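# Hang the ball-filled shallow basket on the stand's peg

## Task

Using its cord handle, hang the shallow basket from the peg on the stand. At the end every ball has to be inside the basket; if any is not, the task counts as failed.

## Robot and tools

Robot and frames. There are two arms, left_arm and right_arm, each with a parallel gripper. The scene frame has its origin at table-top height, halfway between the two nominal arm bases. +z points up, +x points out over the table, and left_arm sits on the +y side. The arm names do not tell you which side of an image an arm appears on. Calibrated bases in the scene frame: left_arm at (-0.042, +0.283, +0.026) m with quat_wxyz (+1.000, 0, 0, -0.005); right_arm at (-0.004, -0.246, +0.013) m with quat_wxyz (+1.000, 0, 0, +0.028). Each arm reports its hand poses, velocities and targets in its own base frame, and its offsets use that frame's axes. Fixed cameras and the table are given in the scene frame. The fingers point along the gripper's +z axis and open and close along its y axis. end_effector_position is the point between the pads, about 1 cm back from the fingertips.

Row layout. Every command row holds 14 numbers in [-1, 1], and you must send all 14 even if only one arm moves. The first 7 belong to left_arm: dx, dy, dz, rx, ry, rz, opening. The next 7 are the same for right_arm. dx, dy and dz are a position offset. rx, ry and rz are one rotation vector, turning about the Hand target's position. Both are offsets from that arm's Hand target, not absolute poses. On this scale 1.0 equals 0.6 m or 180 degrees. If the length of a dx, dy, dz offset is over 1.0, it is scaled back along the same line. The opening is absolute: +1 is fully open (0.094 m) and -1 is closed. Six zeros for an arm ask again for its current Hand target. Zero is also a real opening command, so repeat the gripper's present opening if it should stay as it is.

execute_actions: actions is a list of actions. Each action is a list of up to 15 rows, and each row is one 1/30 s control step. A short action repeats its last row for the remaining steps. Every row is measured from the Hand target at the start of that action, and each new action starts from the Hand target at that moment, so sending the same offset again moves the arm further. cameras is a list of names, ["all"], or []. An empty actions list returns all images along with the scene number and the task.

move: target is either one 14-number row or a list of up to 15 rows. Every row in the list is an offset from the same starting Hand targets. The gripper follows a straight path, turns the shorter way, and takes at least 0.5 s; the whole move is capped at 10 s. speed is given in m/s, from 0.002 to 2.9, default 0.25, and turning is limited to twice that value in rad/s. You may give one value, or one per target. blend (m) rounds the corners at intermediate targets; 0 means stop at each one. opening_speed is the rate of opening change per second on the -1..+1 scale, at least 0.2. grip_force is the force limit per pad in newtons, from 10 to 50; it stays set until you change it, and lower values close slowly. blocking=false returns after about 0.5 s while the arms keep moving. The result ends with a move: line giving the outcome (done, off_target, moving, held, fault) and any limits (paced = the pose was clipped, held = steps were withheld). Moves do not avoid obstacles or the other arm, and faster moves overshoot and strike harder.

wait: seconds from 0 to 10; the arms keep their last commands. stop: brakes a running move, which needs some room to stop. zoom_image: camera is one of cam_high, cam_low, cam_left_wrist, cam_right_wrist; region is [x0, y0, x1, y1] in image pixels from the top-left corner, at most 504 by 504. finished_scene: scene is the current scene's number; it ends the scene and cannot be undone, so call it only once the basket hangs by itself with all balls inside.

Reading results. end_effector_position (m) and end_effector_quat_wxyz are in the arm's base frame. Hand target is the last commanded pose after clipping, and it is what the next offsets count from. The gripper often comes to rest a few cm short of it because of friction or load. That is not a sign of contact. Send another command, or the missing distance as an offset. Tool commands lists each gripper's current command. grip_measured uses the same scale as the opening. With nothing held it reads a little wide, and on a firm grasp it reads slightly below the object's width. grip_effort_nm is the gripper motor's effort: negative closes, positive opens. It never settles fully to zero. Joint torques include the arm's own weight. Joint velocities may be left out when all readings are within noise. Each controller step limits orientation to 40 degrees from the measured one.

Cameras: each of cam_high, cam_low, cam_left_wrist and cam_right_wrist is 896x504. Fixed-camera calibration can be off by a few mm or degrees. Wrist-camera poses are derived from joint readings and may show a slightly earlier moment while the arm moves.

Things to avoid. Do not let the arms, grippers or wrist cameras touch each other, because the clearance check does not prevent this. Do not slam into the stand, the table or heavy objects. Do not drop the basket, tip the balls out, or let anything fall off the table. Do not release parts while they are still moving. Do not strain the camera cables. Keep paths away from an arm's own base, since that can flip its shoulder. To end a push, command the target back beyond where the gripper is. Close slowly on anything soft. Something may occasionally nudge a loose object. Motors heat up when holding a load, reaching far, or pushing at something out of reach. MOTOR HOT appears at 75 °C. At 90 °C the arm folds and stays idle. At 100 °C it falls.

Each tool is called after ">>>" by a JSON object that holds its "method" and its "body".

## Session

>>> {"method": "execute_actions", "body": {"actions": []}}

Scene clock: 0.00 s.
left_arm: end_effector_position=(+0.3793, +0.0249, +0.1512) grip_measured=+1.000 grip_effort_nm=n/a end_effector_quat_wxyz=(+0.695, -0.050, +0.716, +0.042) | right_arm: end_effector_position=(+0.3463, -0.0380, +0.1435) grip_measured=+1.000 grip_effort_nm=n/a end_effector_quat_wxyz=(+0.698, +0.114, +0.706, -0.033)
Joint positions: left_arm=[0.002 1.549 0.216 1.303 -0.128 -0.013 0.094] | right_arm=[-0.011 1.503 0.088 1.39 0.196 0.117 0.094]
Joint velocities: within noise
Joint torques (N m): no reading
Motor temperatures (°C): left_arm=[30 28 35 30 28 26 27] | right_arm=[24 28 38 24 27 24 24]
Heat: left arm: 35 °C; right arm: 38 °C.
Hand target: left_arm +0.3811, +0.0249, +0.1598; +0.705, -0.050, +0.706, +0.042 | right_arm +0.3478, -0.0380, +0.1498; +0.705, +0.114, +0.699, -0.032
Tool commands: left_gripper/opening=+1.0 right_gripper/opening=+1.0
camera_calibration:
cam_left_wrist: T_world_to_cam=[[0.0951106, -0.983735, 0.152382, -0.0394727], [-0.405231, -0.178079, -0.896703, 0.32527], [0.909253, 0.0235361, -0.415577, -0.16925], [0, 0, 0, 1]] pos_world=[0.289455, 0.0230768, 0.227349]
cam_right_wrist: T_world_to_cam=[[-0.249168, -0.968279, 0.0187425, 0.0402686], [-0.389607, 0.0825027, -0.917278, 0.302081], [0.886635, -0.235859, -0.397805, -0.148421], [0, 0, 0, 1]] pos_world=[0.259322, -0.0209377, 0.217295]

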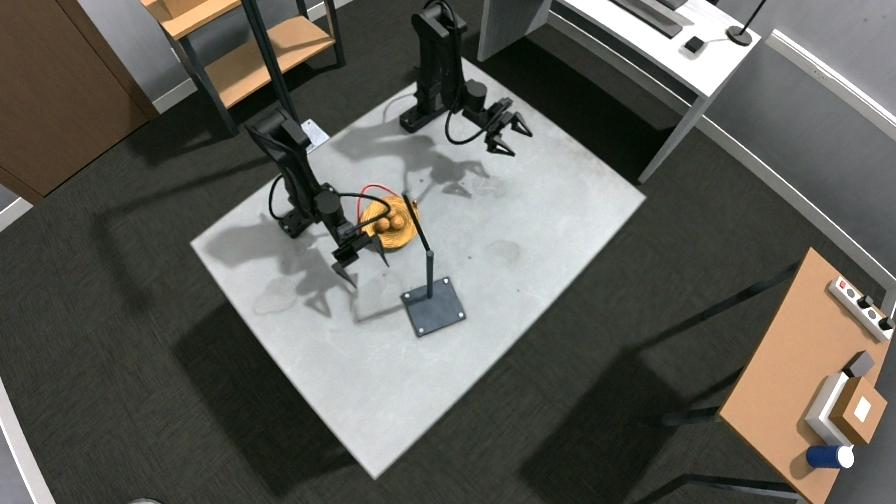

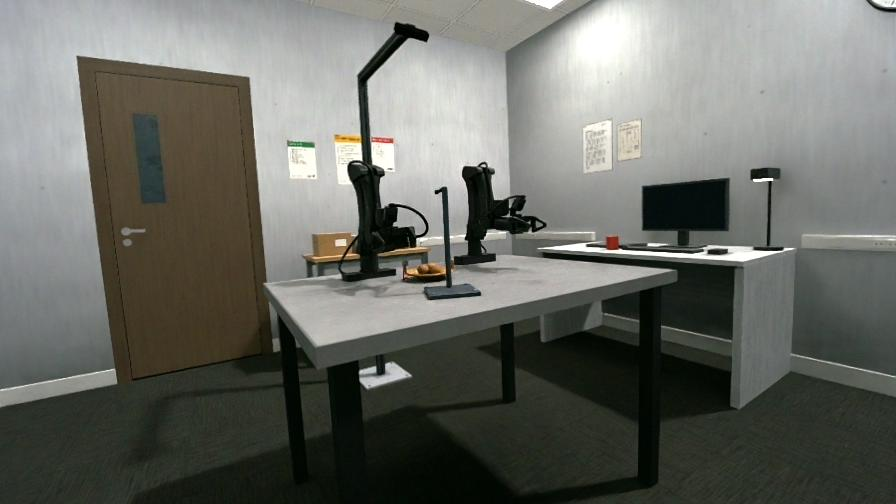

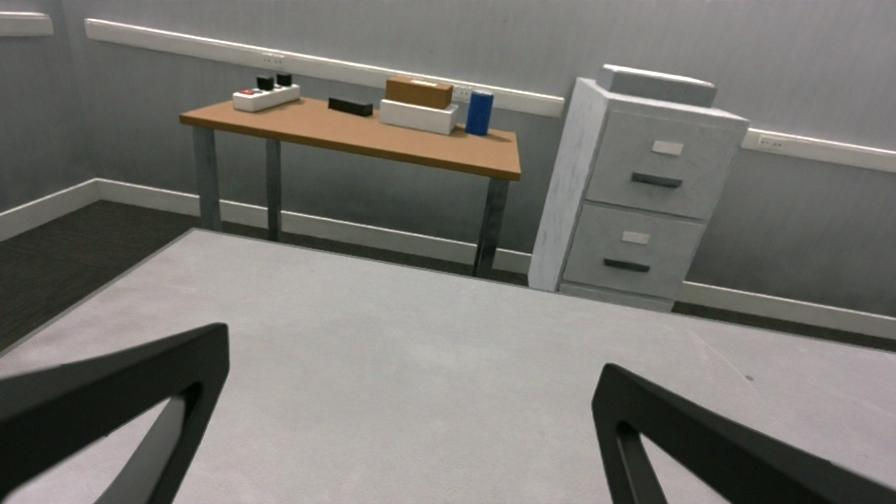

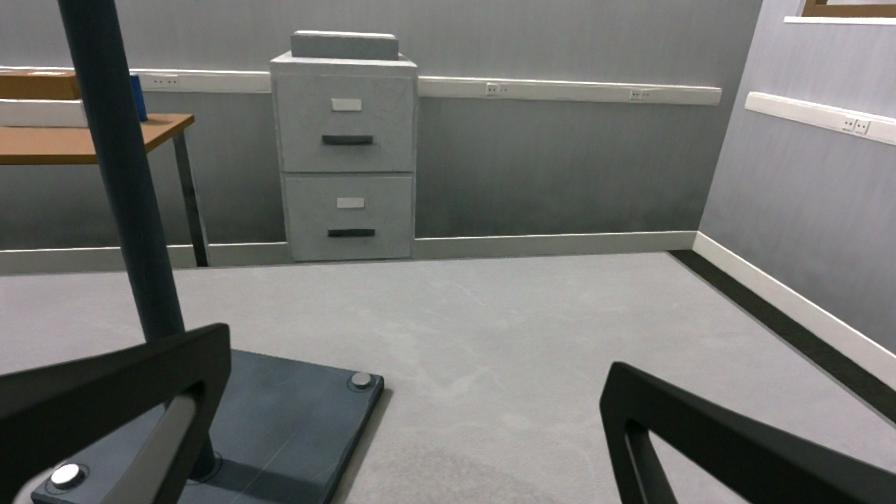

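>>> {"method": "move", "body": {"target": [-0.435,-0.683,0.15,0.292,0.448,-0.3485,0.6,-0.16,-0.22,0.15,0,0,0,0], "cameras": ["all"], "speed": 0.35}}

>>> {"method": "zoom_image", "body": {"camera": "cam_high", "region": [345, 170, 485, 350]}}

>>> {"method": "zoom_image", "body": {"camera": "cam_low", "region": [390, 170, 500, 310]}}

Scene clock: 9.60 s.
left_arm: end_effector_position=(+0.1190, -0.3793, +0.2469) grip_measured=+0.602 grip_effort_nm=-0.11 end_effector_quat_wxyz=(+0.111, +0.588, +0.798, -0.076) | right_arm: end_effector_position=(+0.2509, -0.1684, +0.2275) grip_measured=+0.002 grip_effort_nm=-0.09 end_effector_quat_wxyz=(+0.700, +0.125, +0.702, -0.027)
Joint positions: left_arm=[-1.274 1.92 2.184 -1.566 -0.01 -0.003 0.075] | right_arm=[-1.056 0.821 0.261 0.534 -0.841 0.117 0.047]
Joint torques (N m): left_arm=[0.16 -6.91 7.94 0.94 0.08 0.05] | right_arm=[-0.44 -0.31 8.64 1.33 -0.17 -0.02]
Heat: left arm: 37 °C; right arm: 39 °C.
Hand target: left_arm +0.1200, -0.3849, +0.2498; +0.000, +0.595, +0.804, +0.000 | right_arm +0.2518, -0.1700, +0.2399; +0.705, +0.114, +0.699, -0.032
Off the commanded pose: left_arm 0.006 m, 15 deg | right_arm 0.012 m, 1 deg.
joint sent to its limit (left arm) — joint 4 (wrist pitch), lower limit. The joint targets are off in orientation, not in position.
move: off_target (left_arm, right_arm)
camera_calibration:
cam_left_wrist: T_world_to_cam=[[-0.906781, -0.416493, 0.0654262, -0.0711398], [-0.404726, 0.903407, 0.141611, 0.387391], [-0.118087, 0.101931, -0.987758, 0.409942], [0, 0, 0, 1]] pos_world=[0.140688, -0.421387, 0.354719]
cam_right_wrist: T_world_to_cam=[[-0.256835, -0.96644, -0.00548436, -0.103644], [-0.378898, 0.105911, -0.919358, 0.354419], [0.889085, -0.234046, -0.393383, -0.0624865], [0, 0, 0, 1]] pos_world=[0.163225, -0.152327, 0.300688]

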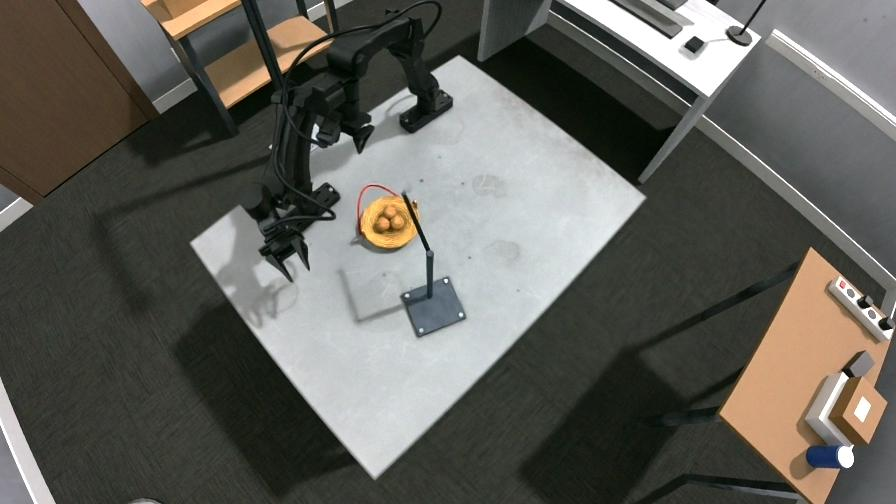

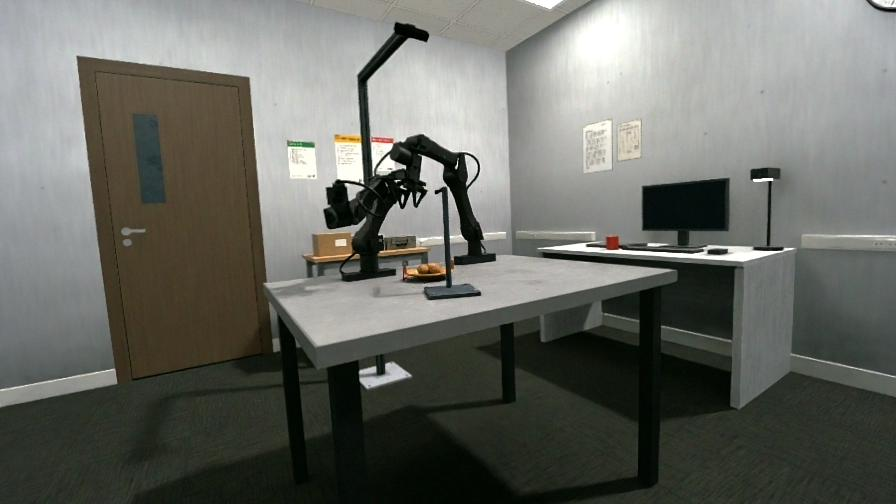

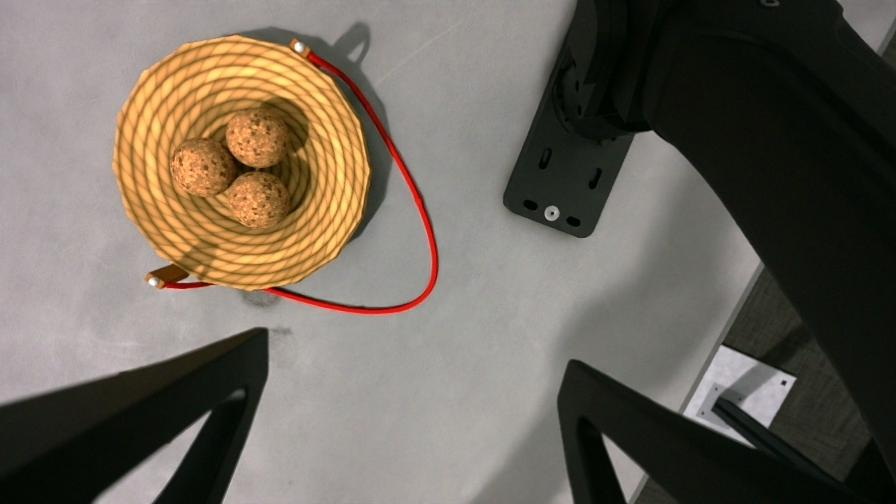

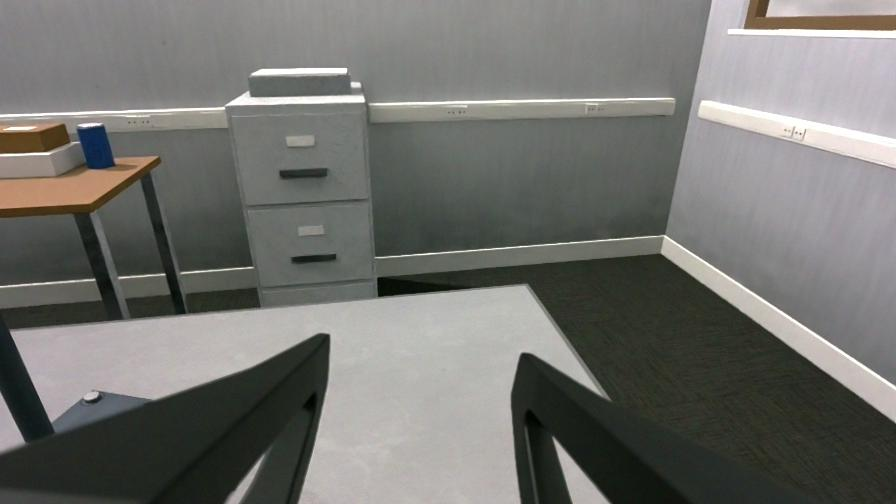

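Scaled by 2.800 from the camera's 896x504 image, which has a finer 1280x720 frame.

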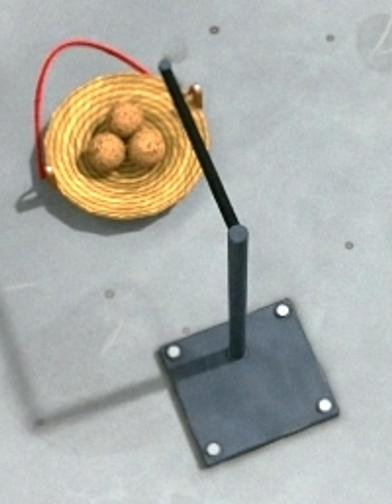

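Scaled by 3.600 from the camera's 896x504 image, which has a finer 1280x720 frame.

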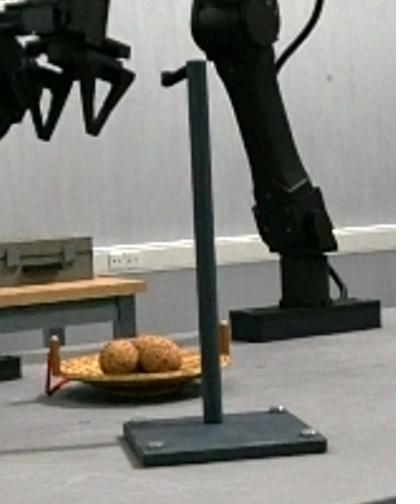

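>>> {"method": "zoom_image", "body": {"camera": "cam_left_wrist", "region": [100, 0, 500, 340]}}

>>> {"method": "zoom_image", "body": {"camera": "cam_high", "region": [345, 170, 435, 260]}}

>>> {"method": "zoom_image", "body": {"camera": "cam_low", "region": [390, 240, 470, 300]}}

Scaled by 1.260 from the camera's 896x504 image, which has a finer 1280x720 frame.

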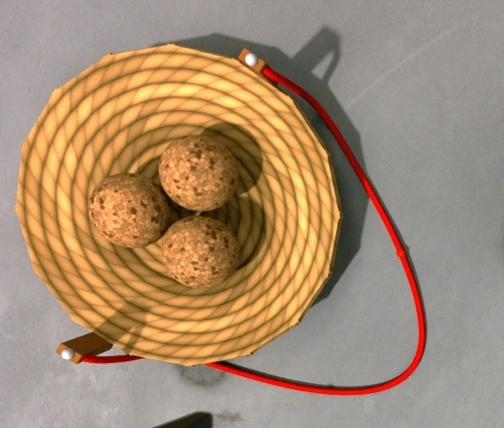

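Scaled by 5.600 from the camera's 896x504 image, which has a finer 1280x720 frame.

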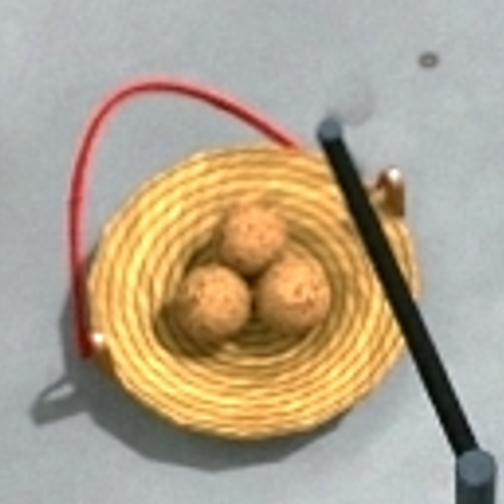

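Scaled by 6.300 from the camera's 896x504 image, which has a finer 1280x720 frame.

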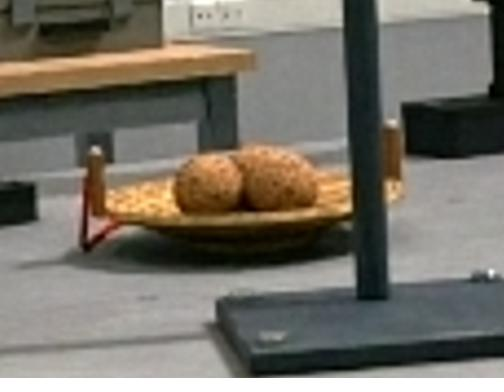

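>>> {"method": "move", "body": {"target": [-0.035,0.0498,-0.35,0,0,-0.028,0.2,0,0,0,0,0,0,0], "cameras": ["cam_left_wrist"], "speed": 0.2}}

Scene clock: 29.83 s.
left_arm: end_effector_position=(+0.1017, -0.3479, +0.0450) grip_measured=+0.202 grip_effort_nm=-0.11 end_effector_quat_wxyz=(-0.003, +0.620, +0.784, +0.007) | right_arm: end_effector_position=(+0.2509, -0.1682, +0.2274) grip_measured=+0.002 grip_effort_nm=-0.09 end_effector_quat_wxyz=(+0.700, +0.124, +0.702, -0.027)
Joint positions: left_arm=[-1.293 1.971 1.465 -1.079 -0.008 0.045 0.056] | right_arm=[-1.056 0.821 0.261 0.534 -0.842 0.117 0.047]
Joint torques (N m): left_arm=[-0.69 -7.82 5.42 0.71 0.08 0.15] | right_arm=[-0.47 -0.42 8.62 1.35 -0.17 -0.01]
Heat: left arm: 37 °C; right arm: 40 °C.
Hand target: left_arm +0.0991, -0.3549, +0.0397; +0.000, +0.629, +0.777, +0.000 | right_arm +0.2518, -0.1700, +0.2399; +0.705, +0.114, +0.699, -0.032
Off the commanded pose: left_arm 0.009 m, 2 deg | right_arm 0.013 m, 1 deg.
move: off_target (right_arm)
camera_calibration:
cam_left_wrist: T_world_to_cam=[[-0.92961, -0.36743, 0.028649, -0.0394317], [-0.32418, 0.852207, 0.41067, 0.342572], [-0.175307, 0.372475, -0.911334, 0.301711], [0, 0, 0, 1]] pos_world=[0.127291, -0.41881, 0.135405]
Images, in order (width x height): cam_left_wrist 896x504.

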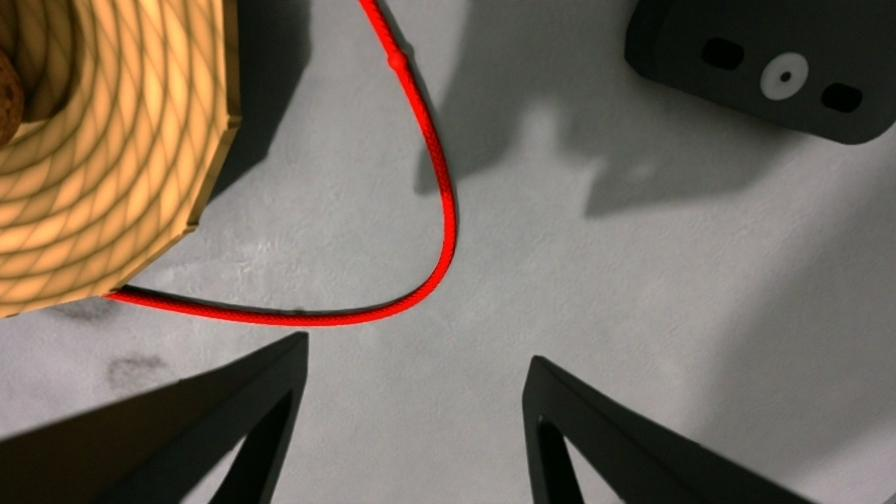

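>>> {"method": "execute_actions", "body": {"actions": []}}

Scene clock: 38.47 s.
left_arm: end_effector_position=(+0.1017, -0.3480, +0.0450) grip_measured=+0.202 grip_effort_nm=-0.10 end_effector_quat_wxyz=(-0.003, +0.620, +0.784, +0.007) | right_arm: end_effector_position=(+0.2509, -0.1682, +0.2274) grip_measured=+0.002 grip_effort_nm=-0.09 end_effector_quat_wxyz=(+0.700, +0.124, +0.702, -0.027)
Joint positions: left_arm=[-1.293 1.971 1.465 -1.079 -0.008 0.045 0.056] | right_arm=[-1.056 0.821 0.261 0.534 -0.842 0.117 0.047]
Joint velocities: within noise
Joint torques (N m): left_arm=[-0.69 -7.82 5.44 0.72 0.07 0.13] | right_arm=[-0.46 -0.39 8.68 1.33 -0.18 -0.02]
Motor temperatures (°C): left_arm=[30 31 37 31 28 26 27] | right_arm=[24 28 40 26 27 24 24]
Heat: left arm: 37 °C; right arm: 40 °C.
Hand target: left_arm +0.0991, -0.3550, +0.0397; +0.000, +0.629, +0.777, +0.000 | right_arm +0.2518, -0.1700, +0.2399; +0.705, +0.114, +0.699, -0.032
Tool commands: left_gripper/opening=+0.2 right_gripper/opening=+0.0
Off the commanded pose: left_arm 0.009 m, 2 deg | right_arm 0.013 m, 1 deg.
camera_calibration:
cam_left_wrist: T_world_to_cam=[[-0.929635, -0.367362, 0.0286943, -0.0394457], [-0.324166, 0.852376, 0.41033, 0.34273], [-0.175198, 0.372156, -0.911485, 0.301712], [0, 0, 0, 1]] pos_world=[0.127291, -0.41891, 0.135506]
cam_right_wrist: T_world_to_cam=[[-0.256148, -0.96662, -0.0058501, -0.103674], [-0.379089, 0.10602, -0.919267, 0.354439], [0.889202, -0.233251, -0.393592, -0.062322], [0, 0, 0, 1]] pos_world=[0.163225, -0.152327, 0.300688]

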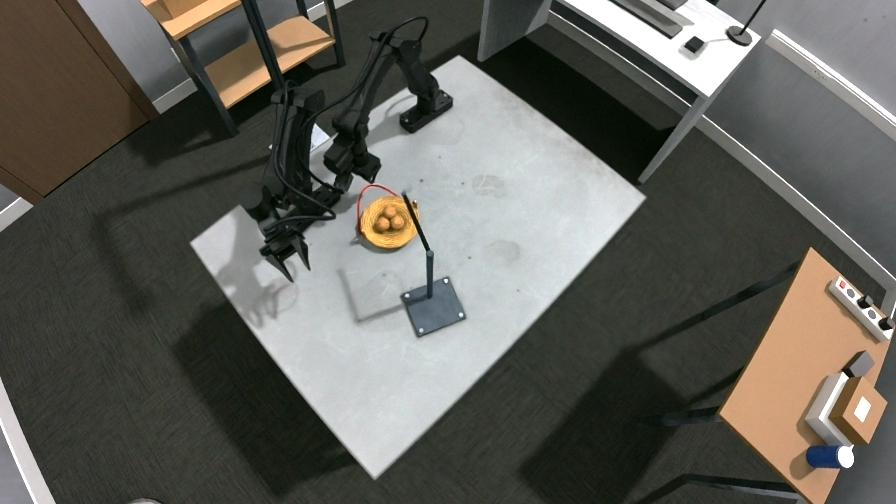

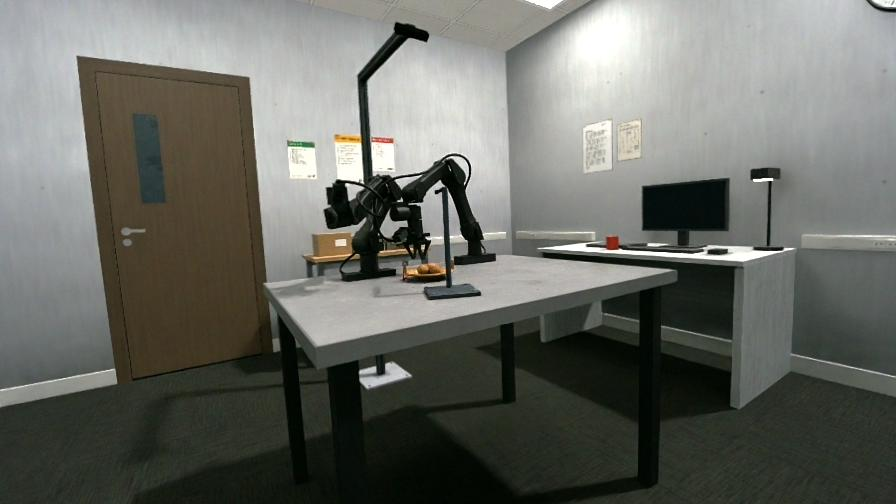

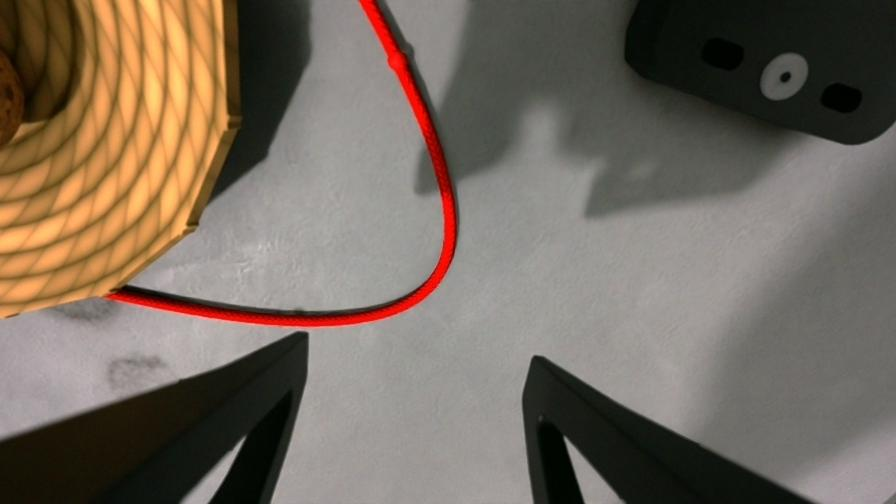

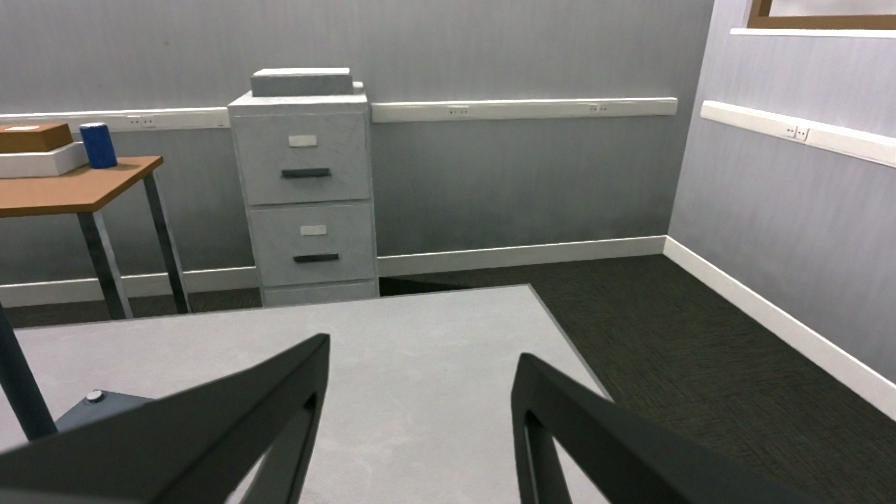

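>>> {"method": "move", "body": {"target": [-0.0035, -0.0192, 0.0667, 0, 0, 0, 0.2, 0, 0, 0, 0, 0, 0, 0], "speed": 0.1}}

>>> {"method": "move", "body": {"target": [0, 0, -0.0667, 0, 0, 0, 0.2, 0, 0, 0, 0, 0, 0, 0], "speed": 0.08, "cameras": ["cam_left_wrist"]}}

Scene clock: 42.73 s.
left_arm: end_effector_position=(+0.1003, -0.3547, +0.0779) grip_measured=+0.202 grip_effort_nm=-0.10 end_effector_quat_wxyz=(-0.005, +0.621, +0.784, +0.010) | right_arm: end_effector_position=(+0.2509, -0.1682, +0.2274) grip_measured=+0.002 grip_effort_nm=-0.09 end_effector_quat_wxyz=(+0.700, +0.124, +0.702, -0.027)
Joint positions: left_arm=[-1.303 1.975 1.603 -1.22 -0.01 0.036 0.056] | right_arm=[-1.056 0.821 0.261 0.534 -0.842 0.117 0.047]
Joint torques (N m): left_arm=[-0.98 -7.65 8.28 0.44 0.1 0.09] | right_arm=[-0.47 -0.36 8.61 1.32 -0.17 -0.01]
Heat: left arm: 37 °C; right arm: 40 °C.
Hand target: left_arm +0.0970, -0.3665, +0.0798; +0.000, +0.629, +0.777, +0.000 | right_arm +0.2518, -0.1700, +0.2399; +0.705, +0.114, +0.699, -0.032
Off the commanded pose: left_arm 0.012 m, 2 deg | right_arm 0.013 m, 1 deg.
move: off_target (left_arm, right_arm)

Scene clock: 43.80 s.
left_arm: end_effector_position=(+0.1007, -0.3610, +0.0481) grip_measured=+0.202 grip_effort_nm=-0.11 end_effector_quat_wxyz=(+0.001, +0.622, +0.783, +0.005) | right_arm: end_effector_position=(+0.2509, -0.1682, +0.2274) grip_measured=+0.002 grip_effort_nm=-0.09 end_effector_quat_wxyz=(+0.700, +0.124, +0.702, -0.027)
Joint positions: left_arm=[-1.306 2.004 1.526 -1.096 -0.01 0.036 0.056] | right_arm=[-1.056 0.821 0.261 0.534 -0.842 0.117 0.047]
Joint torques (N m): left_arm=[-0.72 -7.68 5.18 0.74 0.1 0.1] | right_arm=[-0.46 -0.36 8.62 1.34 -0.16 -0.01]
Heat: left arm: 37 °C; right arm: 40 °C.
Hand target: left_arm +0.0970, -0.3666, +0.0398; +0.000, +0.629, +0.777, +0.000 | right_arm +0.2518, -0.1700, +0.2399; +0.705, +0.114, +0.699, -0.032
Off the commanded pose: left_arm 0.011 m, 1 deg | right_arm 0.013 m, 1 deg.
move: off_target (left_arm, right_arm)
camera_calibration:
cam_left_wrist: T_world_to_cam=[[-0.931422, -0.362884, 0.02773, -0.0433741], [-0.322163, 0.857547, 0.401028, 0.354319], [-0.169306, 0.364592, -0.915646, 0.30613], [0, 0, 0, 1]] pos_world=[0.125579, -0.431198, 0.139418]
Images, in order (width x height): cam_left_wrist 896x504.

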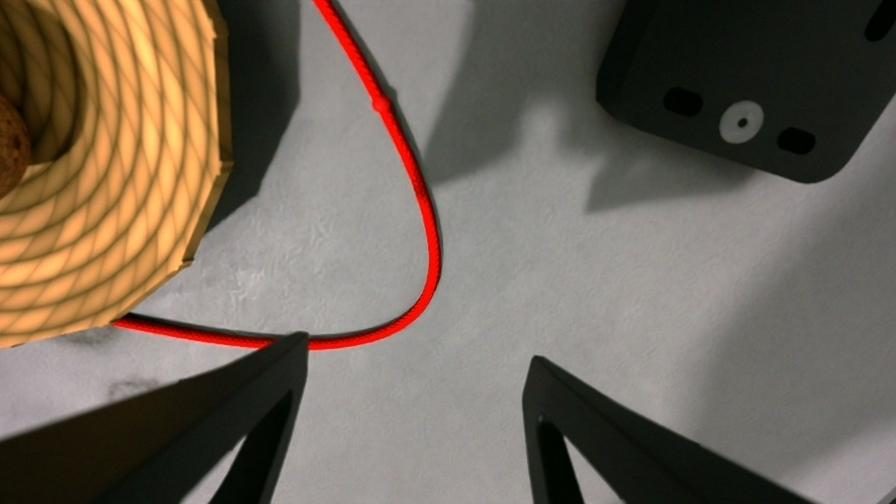

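>>> {"method": "move", "body": {"target": [0, 0, -0.075, 0, 0, 0, 0.2, 0, 0, 0, 0, 0, 0, 0], "speed": 0.06}}

Scene clock: 48.03 s.
left_arm: end_effector_position=(+0.1014, -0.3637, +0.0049) grip_measured=+0.202 grip_effort_nm=-0.11 end_effector_quat_wxyz=(+0.004, +0.622, +0.783, +0.002) | right_arm: end_effector_position=(+0.2509, -0.1682, +0.2274) grip_measured=+0.002 grip_effort_nm=-0.09 end_effector_quat_wxyz=(+0.700, +0.124, +0.702, -0.027)
Joint positions: left_arm=[-1.306 2.058 1.426 -0.934 -0.009 0.036 0.056] | right_arm=[-1.056 0.821 0.261 0.534 -0.842 0.117 0.047]
Joint torques (N m): left_arm=[-0.72 -7.58 4.78 0.72 0.08 0.09] | right_arm=[-0.46 -0.38 8.62 1.34 -0.16 0]
Heat: left arm: 37 °C; right arm: 40 °C.
Hand target: left_arm +0.0969, -0.3665, -0.0052; +0.000, +0.629, +0.777, +0.000 | right_arm +0.2518, -0.1700, +0.2399; +0.705, +0.114, +0.699, -0.032
Off the commanded pose: left_arm 0.011 m, 1 deg | right_arm 0.013 m, 1 deg.
move: off_target (left_arm, right_arm)

>>> {"method": "move", "body": {"target": [-0.001, 0.005, -0.0225, 0, 0, 0, 0.2, 0, 0, 0, 0, 0, 0, 0], "speed": 0.03, "cameras": ["cam_left_wrist"]}}

Scene clock: 49.67 s.
left_arm: end_effector_position=(+0.1009, -0.3619, -0.0084) grip_measured=+0.202 grip_effort_nm=-0.11 end_effector_quat_wxyz=(+0.006, +0.622, +0.783, +0.002) | right_arm: end_effector_position=(+0.2509, -0.1682, +0.2274) grip_measured=+0.002 grip_effort_nm=-0.09 end_effector_quat_wxyz=(+0.700, +0.124, +0.702, -0.027)
Joint positions: left_arm=[-1.306 2.069 1.385 -0.879 -0.009 0.036 0.056] | right_arm=[-1.056 0.821 0.261 0.534 -0.842 0.117 0.047]
Joint torques (N m): left_arm=[-0.75 -7.53 4.59 0.74 0.09 0.09] | right_arm=[-0.51 -0.36 8.62 1.34 -0.16 0]
Heat: left arm: 37 °C; right arm: 40 °C.
Hand target: left_arm +0.0964, -0.3635, -0.0187; +0.000, +0.629, +0.777, +0.000 | right_arm +0.2518, -0.1700, +0.2399; +0.705, +0.114, +0.699, -0.032
Off the commanded pose: left_arm 0.011 m, 1 deg | right_arm 0.013 m, 1 deg.
move: off_target (left_arm, right_arm)
camera_calibration:
cam_left_wrist: T_world_to_cam=[[-0.931514, -0.362522, 0.0293314, -0.0418463], [-0.323097, 0.861841, 0.390947, 0.379362], [-0.167006, 0.354695, -0.919946, 0.250785], [0, 0, 0, 1]] pos_world=[0.125473, -0.431072, 0.0836257]
Images, in order (width x height): cam_left_wrist 896x504.

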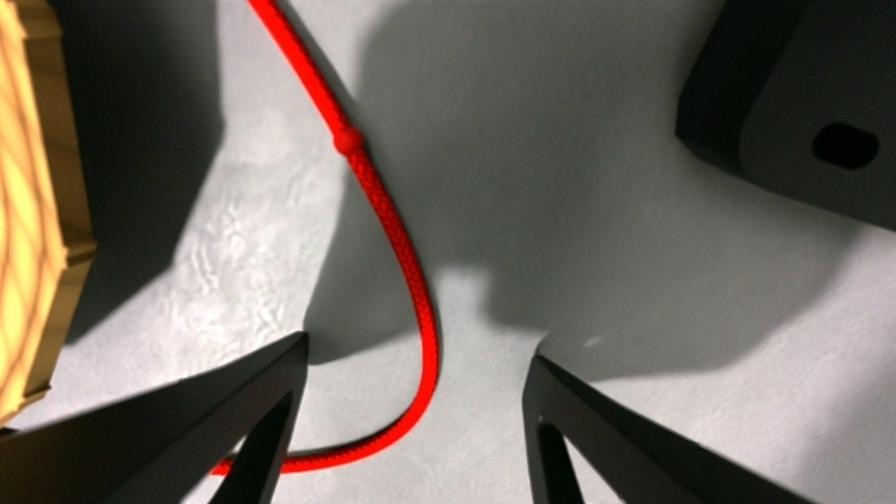

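>>> {"method": "move", "body": {"target": [0, 0, -0.0042, 0, 0, 0, 0.2, 0, 0, 0, 0, 0, 0, 0], "speed": 0.02}}

>>> {"method": "move", "body": {"target": [0, 0, 0, 0, 0, 0, -1, 0, 0, 0, 0, 0, 0, 0], "opening_speed": 0.4, "grip_force": [35, 50], "cameras": ["cam_left_wrist"]}}

Scene clock: 53.20 s.
left_arm: end_effector_position=(+0.1013, -0.3632, -0.0084) grip_measured=+0.202 grip_effort_nm=-0.10 end_effector_quat_wxyz=(+0.008, +0.622, +0.783, +0.000) | right_arm: end_effector_position=(+0.2509, -0.1682, +0.2274) grip_measured=+0.002 grip_effort_nm=-0.09 end_effector_quat_wxyz=(+0.700, +0.124, +0.702, -0.027)
Joint positions: left_arm=[-1.306 2.069 1.385 -0.874 -0.009 0.036 0.056] | right_arm=[-1.056 0.821 0.261 0.534 -0.842 0.117 0.047]
Joint torques (N m): left_arm=[-0.68 -7.28 4.34 0.76 0.09 0.08] | right_arm=[-0.49 -0.39 8.57 1.31 -0.17 0]
Heat: left arm: 37 °C; right arm: 40 °C.
Hand target: left_arm +0.0964, -0.3635, -0.0212; +0.000, +0.629, +0.777, +0.000 | right_arm +0.2518, -0.1700, +0.2399; +0.705, +0.114, +0.699, -0.032
Off the commanded pose: left_arm 0.014 m, 1 deg | right_arm 0.013 m, 1 deg.
move: off_target (left_arm, right_arm)

Scene clock: 56.43 s.
left_arm: end_effector_position=(+0.1013, -0.3632, -0.0084) grip_measured=-0.948 grip_effort_nm=-0.73 end_effector_quat_wxyz=(+0.008, +0.622, +0.783, +0.000) | right_arm: end_effector_position=(+0.2509, -0.1682, +0.2274) grip_measured=+0.002 grip_effort_nm=-0.09 end_effector_quat_wxyz=(+0.700, +0.124, +0.702, -0.027)
Joint positions: left_arm=[-1.306 2.069 1.385 -0.874 -0.009 0.036 0.002] | right_arm=[-1.056 0.821 0.261 0.534 -0.842 0.117 0.047]
Joint torques (N m): left_arm=[-0.68 -7.24 4.31 0.75 0.08 0.09] | right_arm=[-0.47 -0.32 8.62 1.32 -0.16 -0.01]
Heat: left arm: 37 °C; right arm: 41 °C.
Hand target: left_arm +0.0964, -0.3635, -0.0212; +0.000, +0.629, +0.777, +0.000 | right_arm +0.2518, -0.1700, +0.2399; +0.705, +0.114, +0.699, -0.032
Off the commanded pose: left_arm 0.014 m, 1 deg | right_arm 0.013 m, 1 deg.
grip_force (N): 35, 50
move: off_target (left_arm, right_arm)
camera_calibration:
cam_left_wrist: T_world_to_cam=[[-0.931562, -0.362348, 0.029926, -0.0418754], [-0.323677, 0.863994, 0.385678, 0.381471], [-0.165606, 0.349597, -0.922148, 0.24942], [0, 0, 0, 1]] pos_world=[0.125769, -0.431959, 0.08413]
Images, in order (width x height): cam_left_wrist 896x504.

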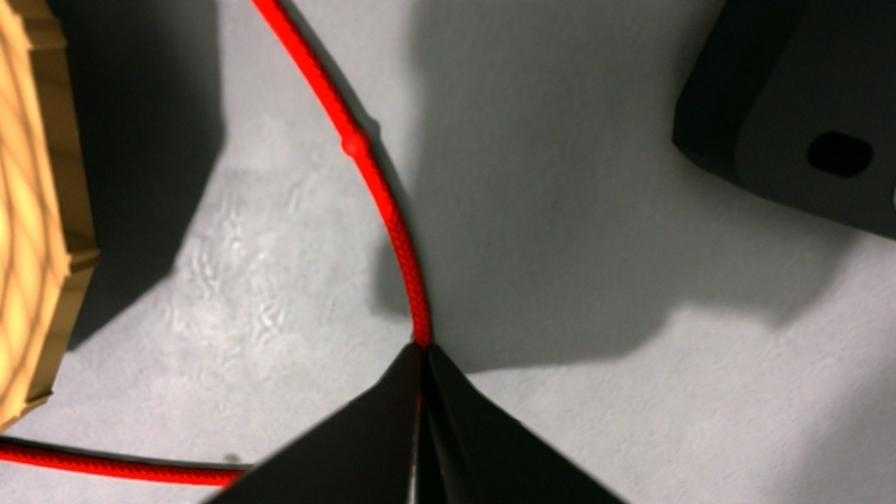

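>>> {"method": "move", "body": {"target": [[0.006, 0, 0.202, -0.0106, -0.0673, -0.0671, -1, 0, 0, 0, 0, 0, 0, 0], [0.1227, -0.0142, 0.3187, -0.0248, -0.1571, -0.1567, -1, 0, 0, 0, 0, 0, 0, 0], [0.2518, -0.0233, 0.4103, -0.0354, -0.2244, -0.2238, -1, 0, 0, 0, 0, 0, 0, 0]], "speed": 0.1, "blend": [0.03, 0.03, 0], "cameras": ["all"]}}

Scene clock: 74.97 s.
left_arm: end_effector_position=(+0.2445, -0.3698, +0.1905) grip_measured=-0.950 grip_effort_nm=-0.76 end_effector_quat_wxyz=(+0.249, +0.829, +0.467, +0.180) | right_arm: end_effector_position=(+0.2509, -0.1682, +0.2274) grip_measured=+0.002 grip_effort_nm=-0.09 end_effector_quat_wxyz=(+0.700, +0.124, +0.702, -0.027)
Joint positions: left_arm=[-1.145 1.774 1.619 -0.917 -0.393 1.071 0.002] | right_arm=[-1.056 0.821 0.261 0.534 -0.842 0.117 0.047]
Joint torques (N m): left_arm=[0.16 -12.25 9.16 1.62 -0.12 -0.02] | right_arm=[-0.53 -0.42 8.58 1.34 -0.16 -0.02]
Heat: left arm: 38 °C; right arm: 41 °C.
Hand target: left_arm +0.2475, -0.3774, +0.2250; +0.296, +0.814, +0.469, +0.172 | right_arm +0.2518, -0.1700, +0.2399; +0.705, +0.114, +0.699, -0.032
Off the commanded pose: left_arm 0.035 m, 6 deg | right_arm 0.013 m, 1 deg.
grip_force (N): 35, 50
move: off_target (left_arm, right_arm)
camera_calibration:
cam_left_wrist: T_world_to_cam=[[-0.768888, 0.320538, -0.553233, 0.406993], [0.162271, 0.934757, 0.316064, 0.277336], [0.61845, 0.153245, -0.770737, 0.165649], [0, 0, 0, 1]] pos_world=[0.165483, -0.415084, 0.265178]
cam_right_wrist: T_world_to_cam=[[-0.256148, -0.96662, -0.0058501, -0.103674], [-0.379089, 0.10602, -0.919267, 0.354439], [0.889202, -0.233251, -0.393592, -0.062322], [0, 0, 0, 1]] pos_world=[0.163225, -0.152327, 0.300688]

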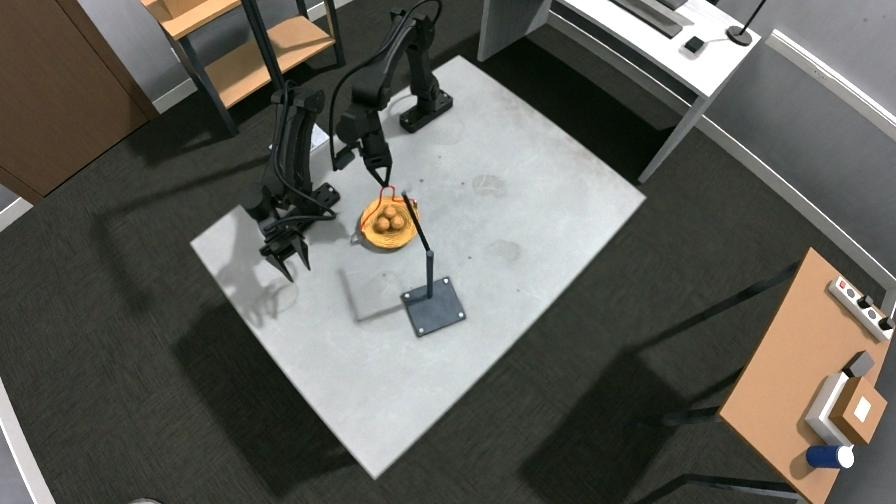

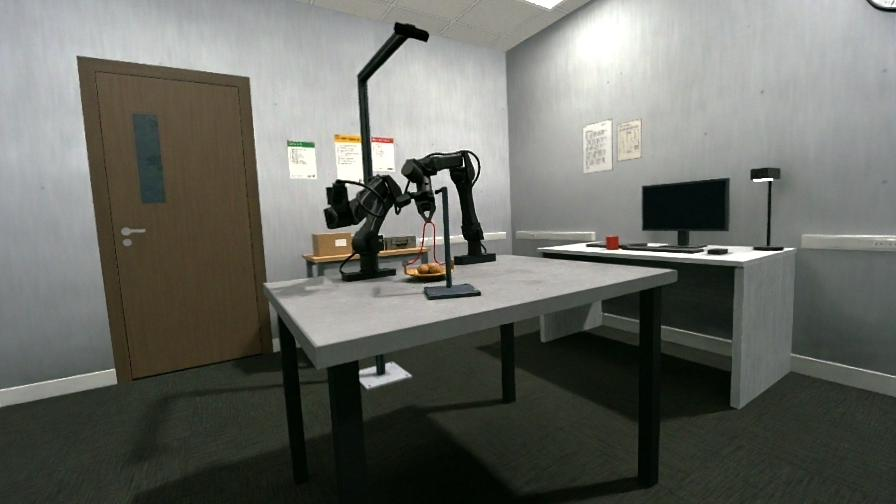

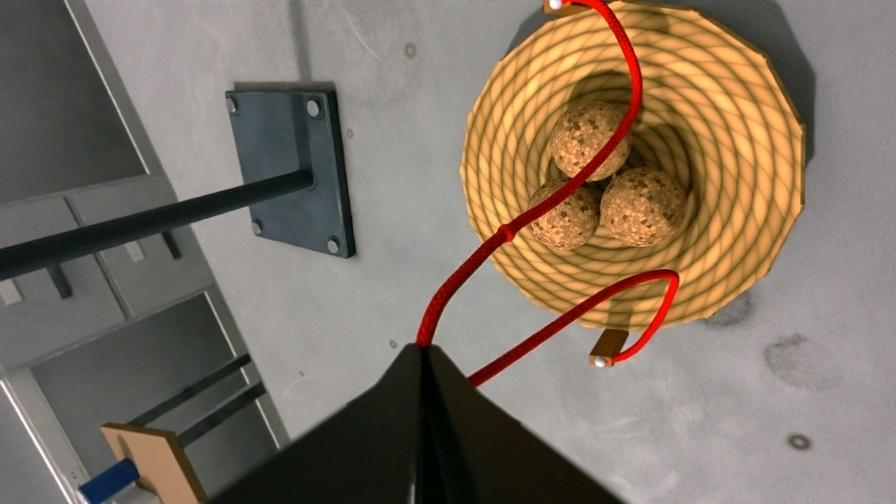

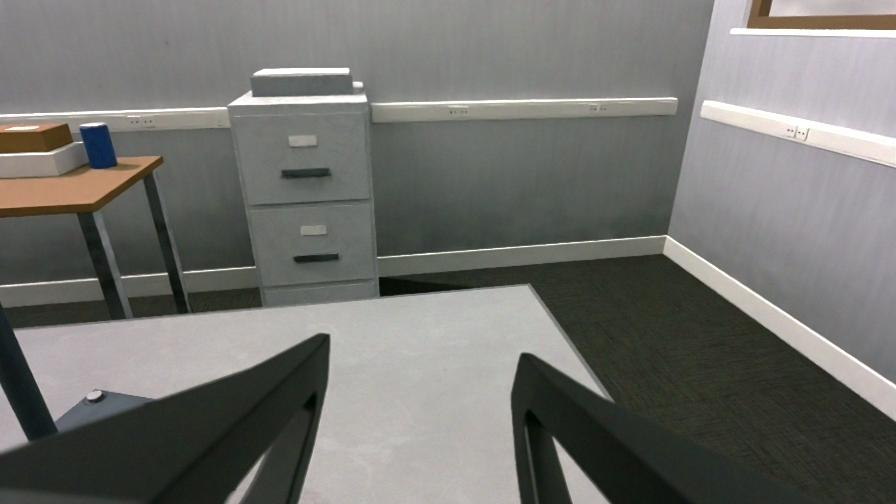

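>>> {"method": "move", "body": {"target": [0.0042, -0.0117, 0.0583, 0, 0, 0, -1, 0, 0, 0, 0, 0, 0, 0], "speed": 0.05, "cameras": ["all"]}}

Scene clock: 77.53 s.
left_arm: end_effector_position=(+0.2477, -0.3785, +0.2532) grip_measured=-0.951 grip_effort_nm=-0.76 end_effector_quat_wxyz=(+0.288, +0.817, +0.469, +0.175) | right_arm: end_effector_position=(+0.2509, -0.1682, +0.2274) grip_measured=+0.002 grip_effort_nm=-0.09 end_effector_quat_wxyz=(+0.700, +0.124, +0.702, -0.027)
Joint positions: left_arm=[-1.145 1.784 1.845 -1.05 -0.389 1.072 0.002] | right_arm=[-1.056 0.821 0.261 0.534 -0.842 0.117 0.047]
Joint torques (N m): left_arm=[0.08 -6.86 9.14 1.48 -0.11 -0.04] | right_arm=[-0.49 -0.36 8.62 1.33 -0.18 0]
Heat: left arm: 39 °C; right arm: 41 °C.
Hand target: left_arm +0.2500, -0.3845, +0.2599; +0.296, +0.814, +0.470, +0.172 | right_arm +0.2518, -0.1700, +0.2399; +0.705, +0.114, +0.699, -0.032
Off the commanded pose: left_arm 0.009 m, 1 deg | right_arm 0.013 m, 1 deg.
grip_force (N): 35, 50
move: off_target (right_arm)
camera_calibration:
cam_left_wrist: T_world_to_cam=[[-0.74979, 0.278609, -0.60016, 0.438264], [0.156052, 0.955902, 0.248795, 0.291725], [0.643011, 0.0928876, -0.760203, 0.181648], [0, 0, 0, 1]] pos_world=[0.166279, -0.417838, 0.328538]
cam_right_wrist: T_world_to_cam=[[-0.256148, -0.96662, -0.0058501, -0.103674], [-0.379089, 0.10602, -0.919267, 0.354439], [0.889202, -0.233251, -0.393592, -0.062322], [0, 0, 0, 1]] pos_world=[0.163225, -0.152327, 0.300688]

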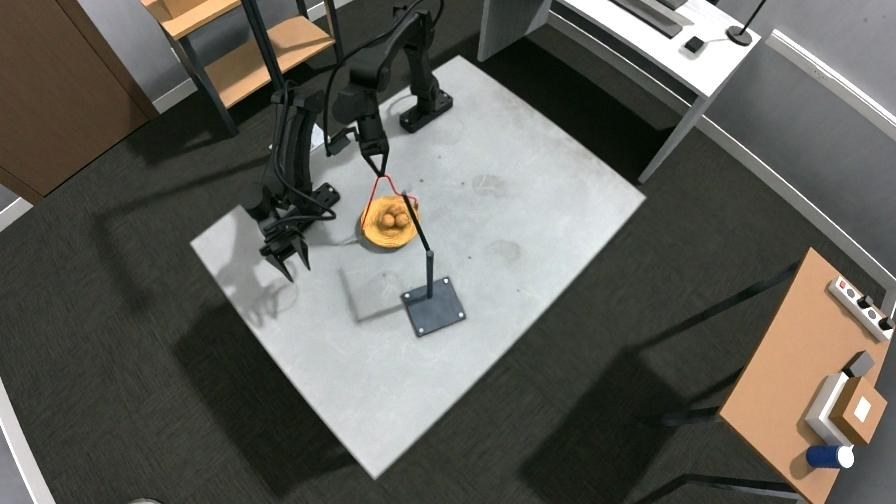

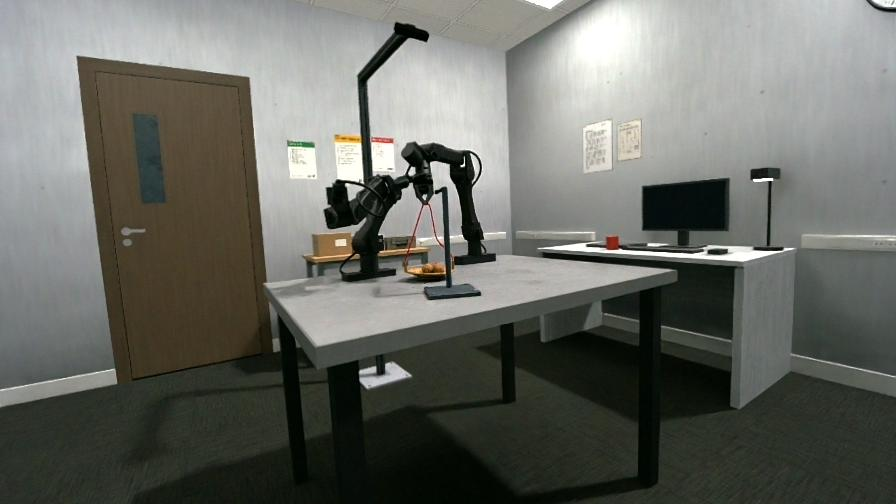

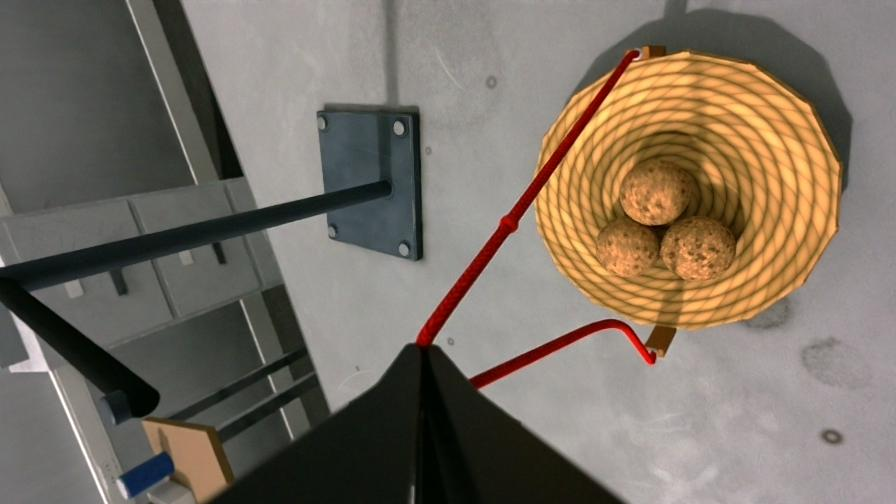

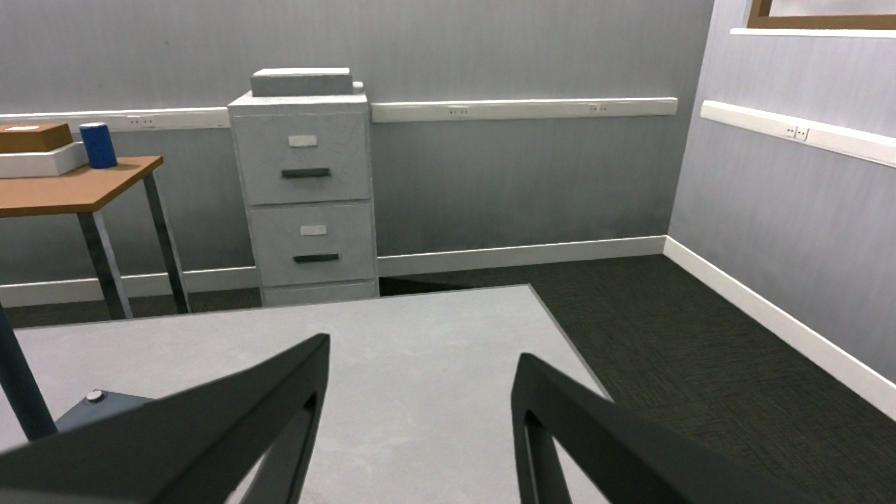

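>>> {"method": "zoom_image", "body": {"camera": "cam_low", "region": [370, 170, 490, 300]}}

>>> {"method": "zoom_image", "body": {"camera": "cam_high", "region": [320, 140, 480, 260]}}

Scaled by 3.877 from the camera's 896x504 image, which has a finer 1280x720 frame.

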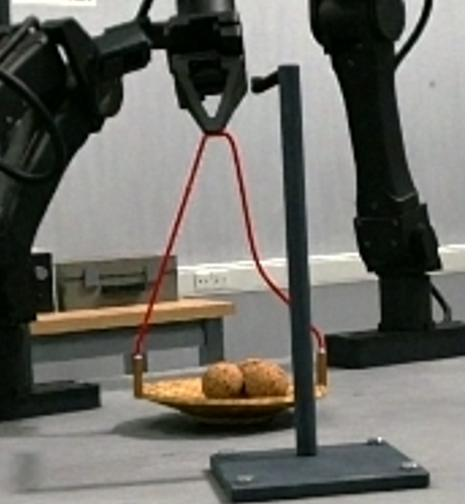

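Scaled by 3.150 from the camera's 896x504 image, which has a finer 1280x720 frame.

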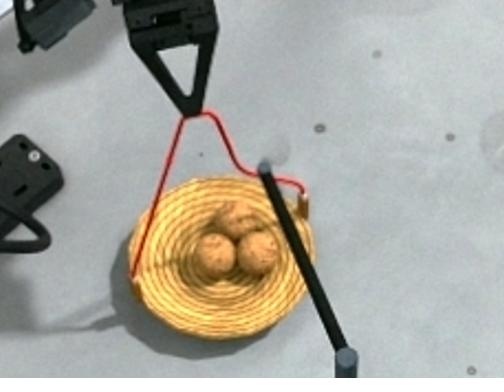

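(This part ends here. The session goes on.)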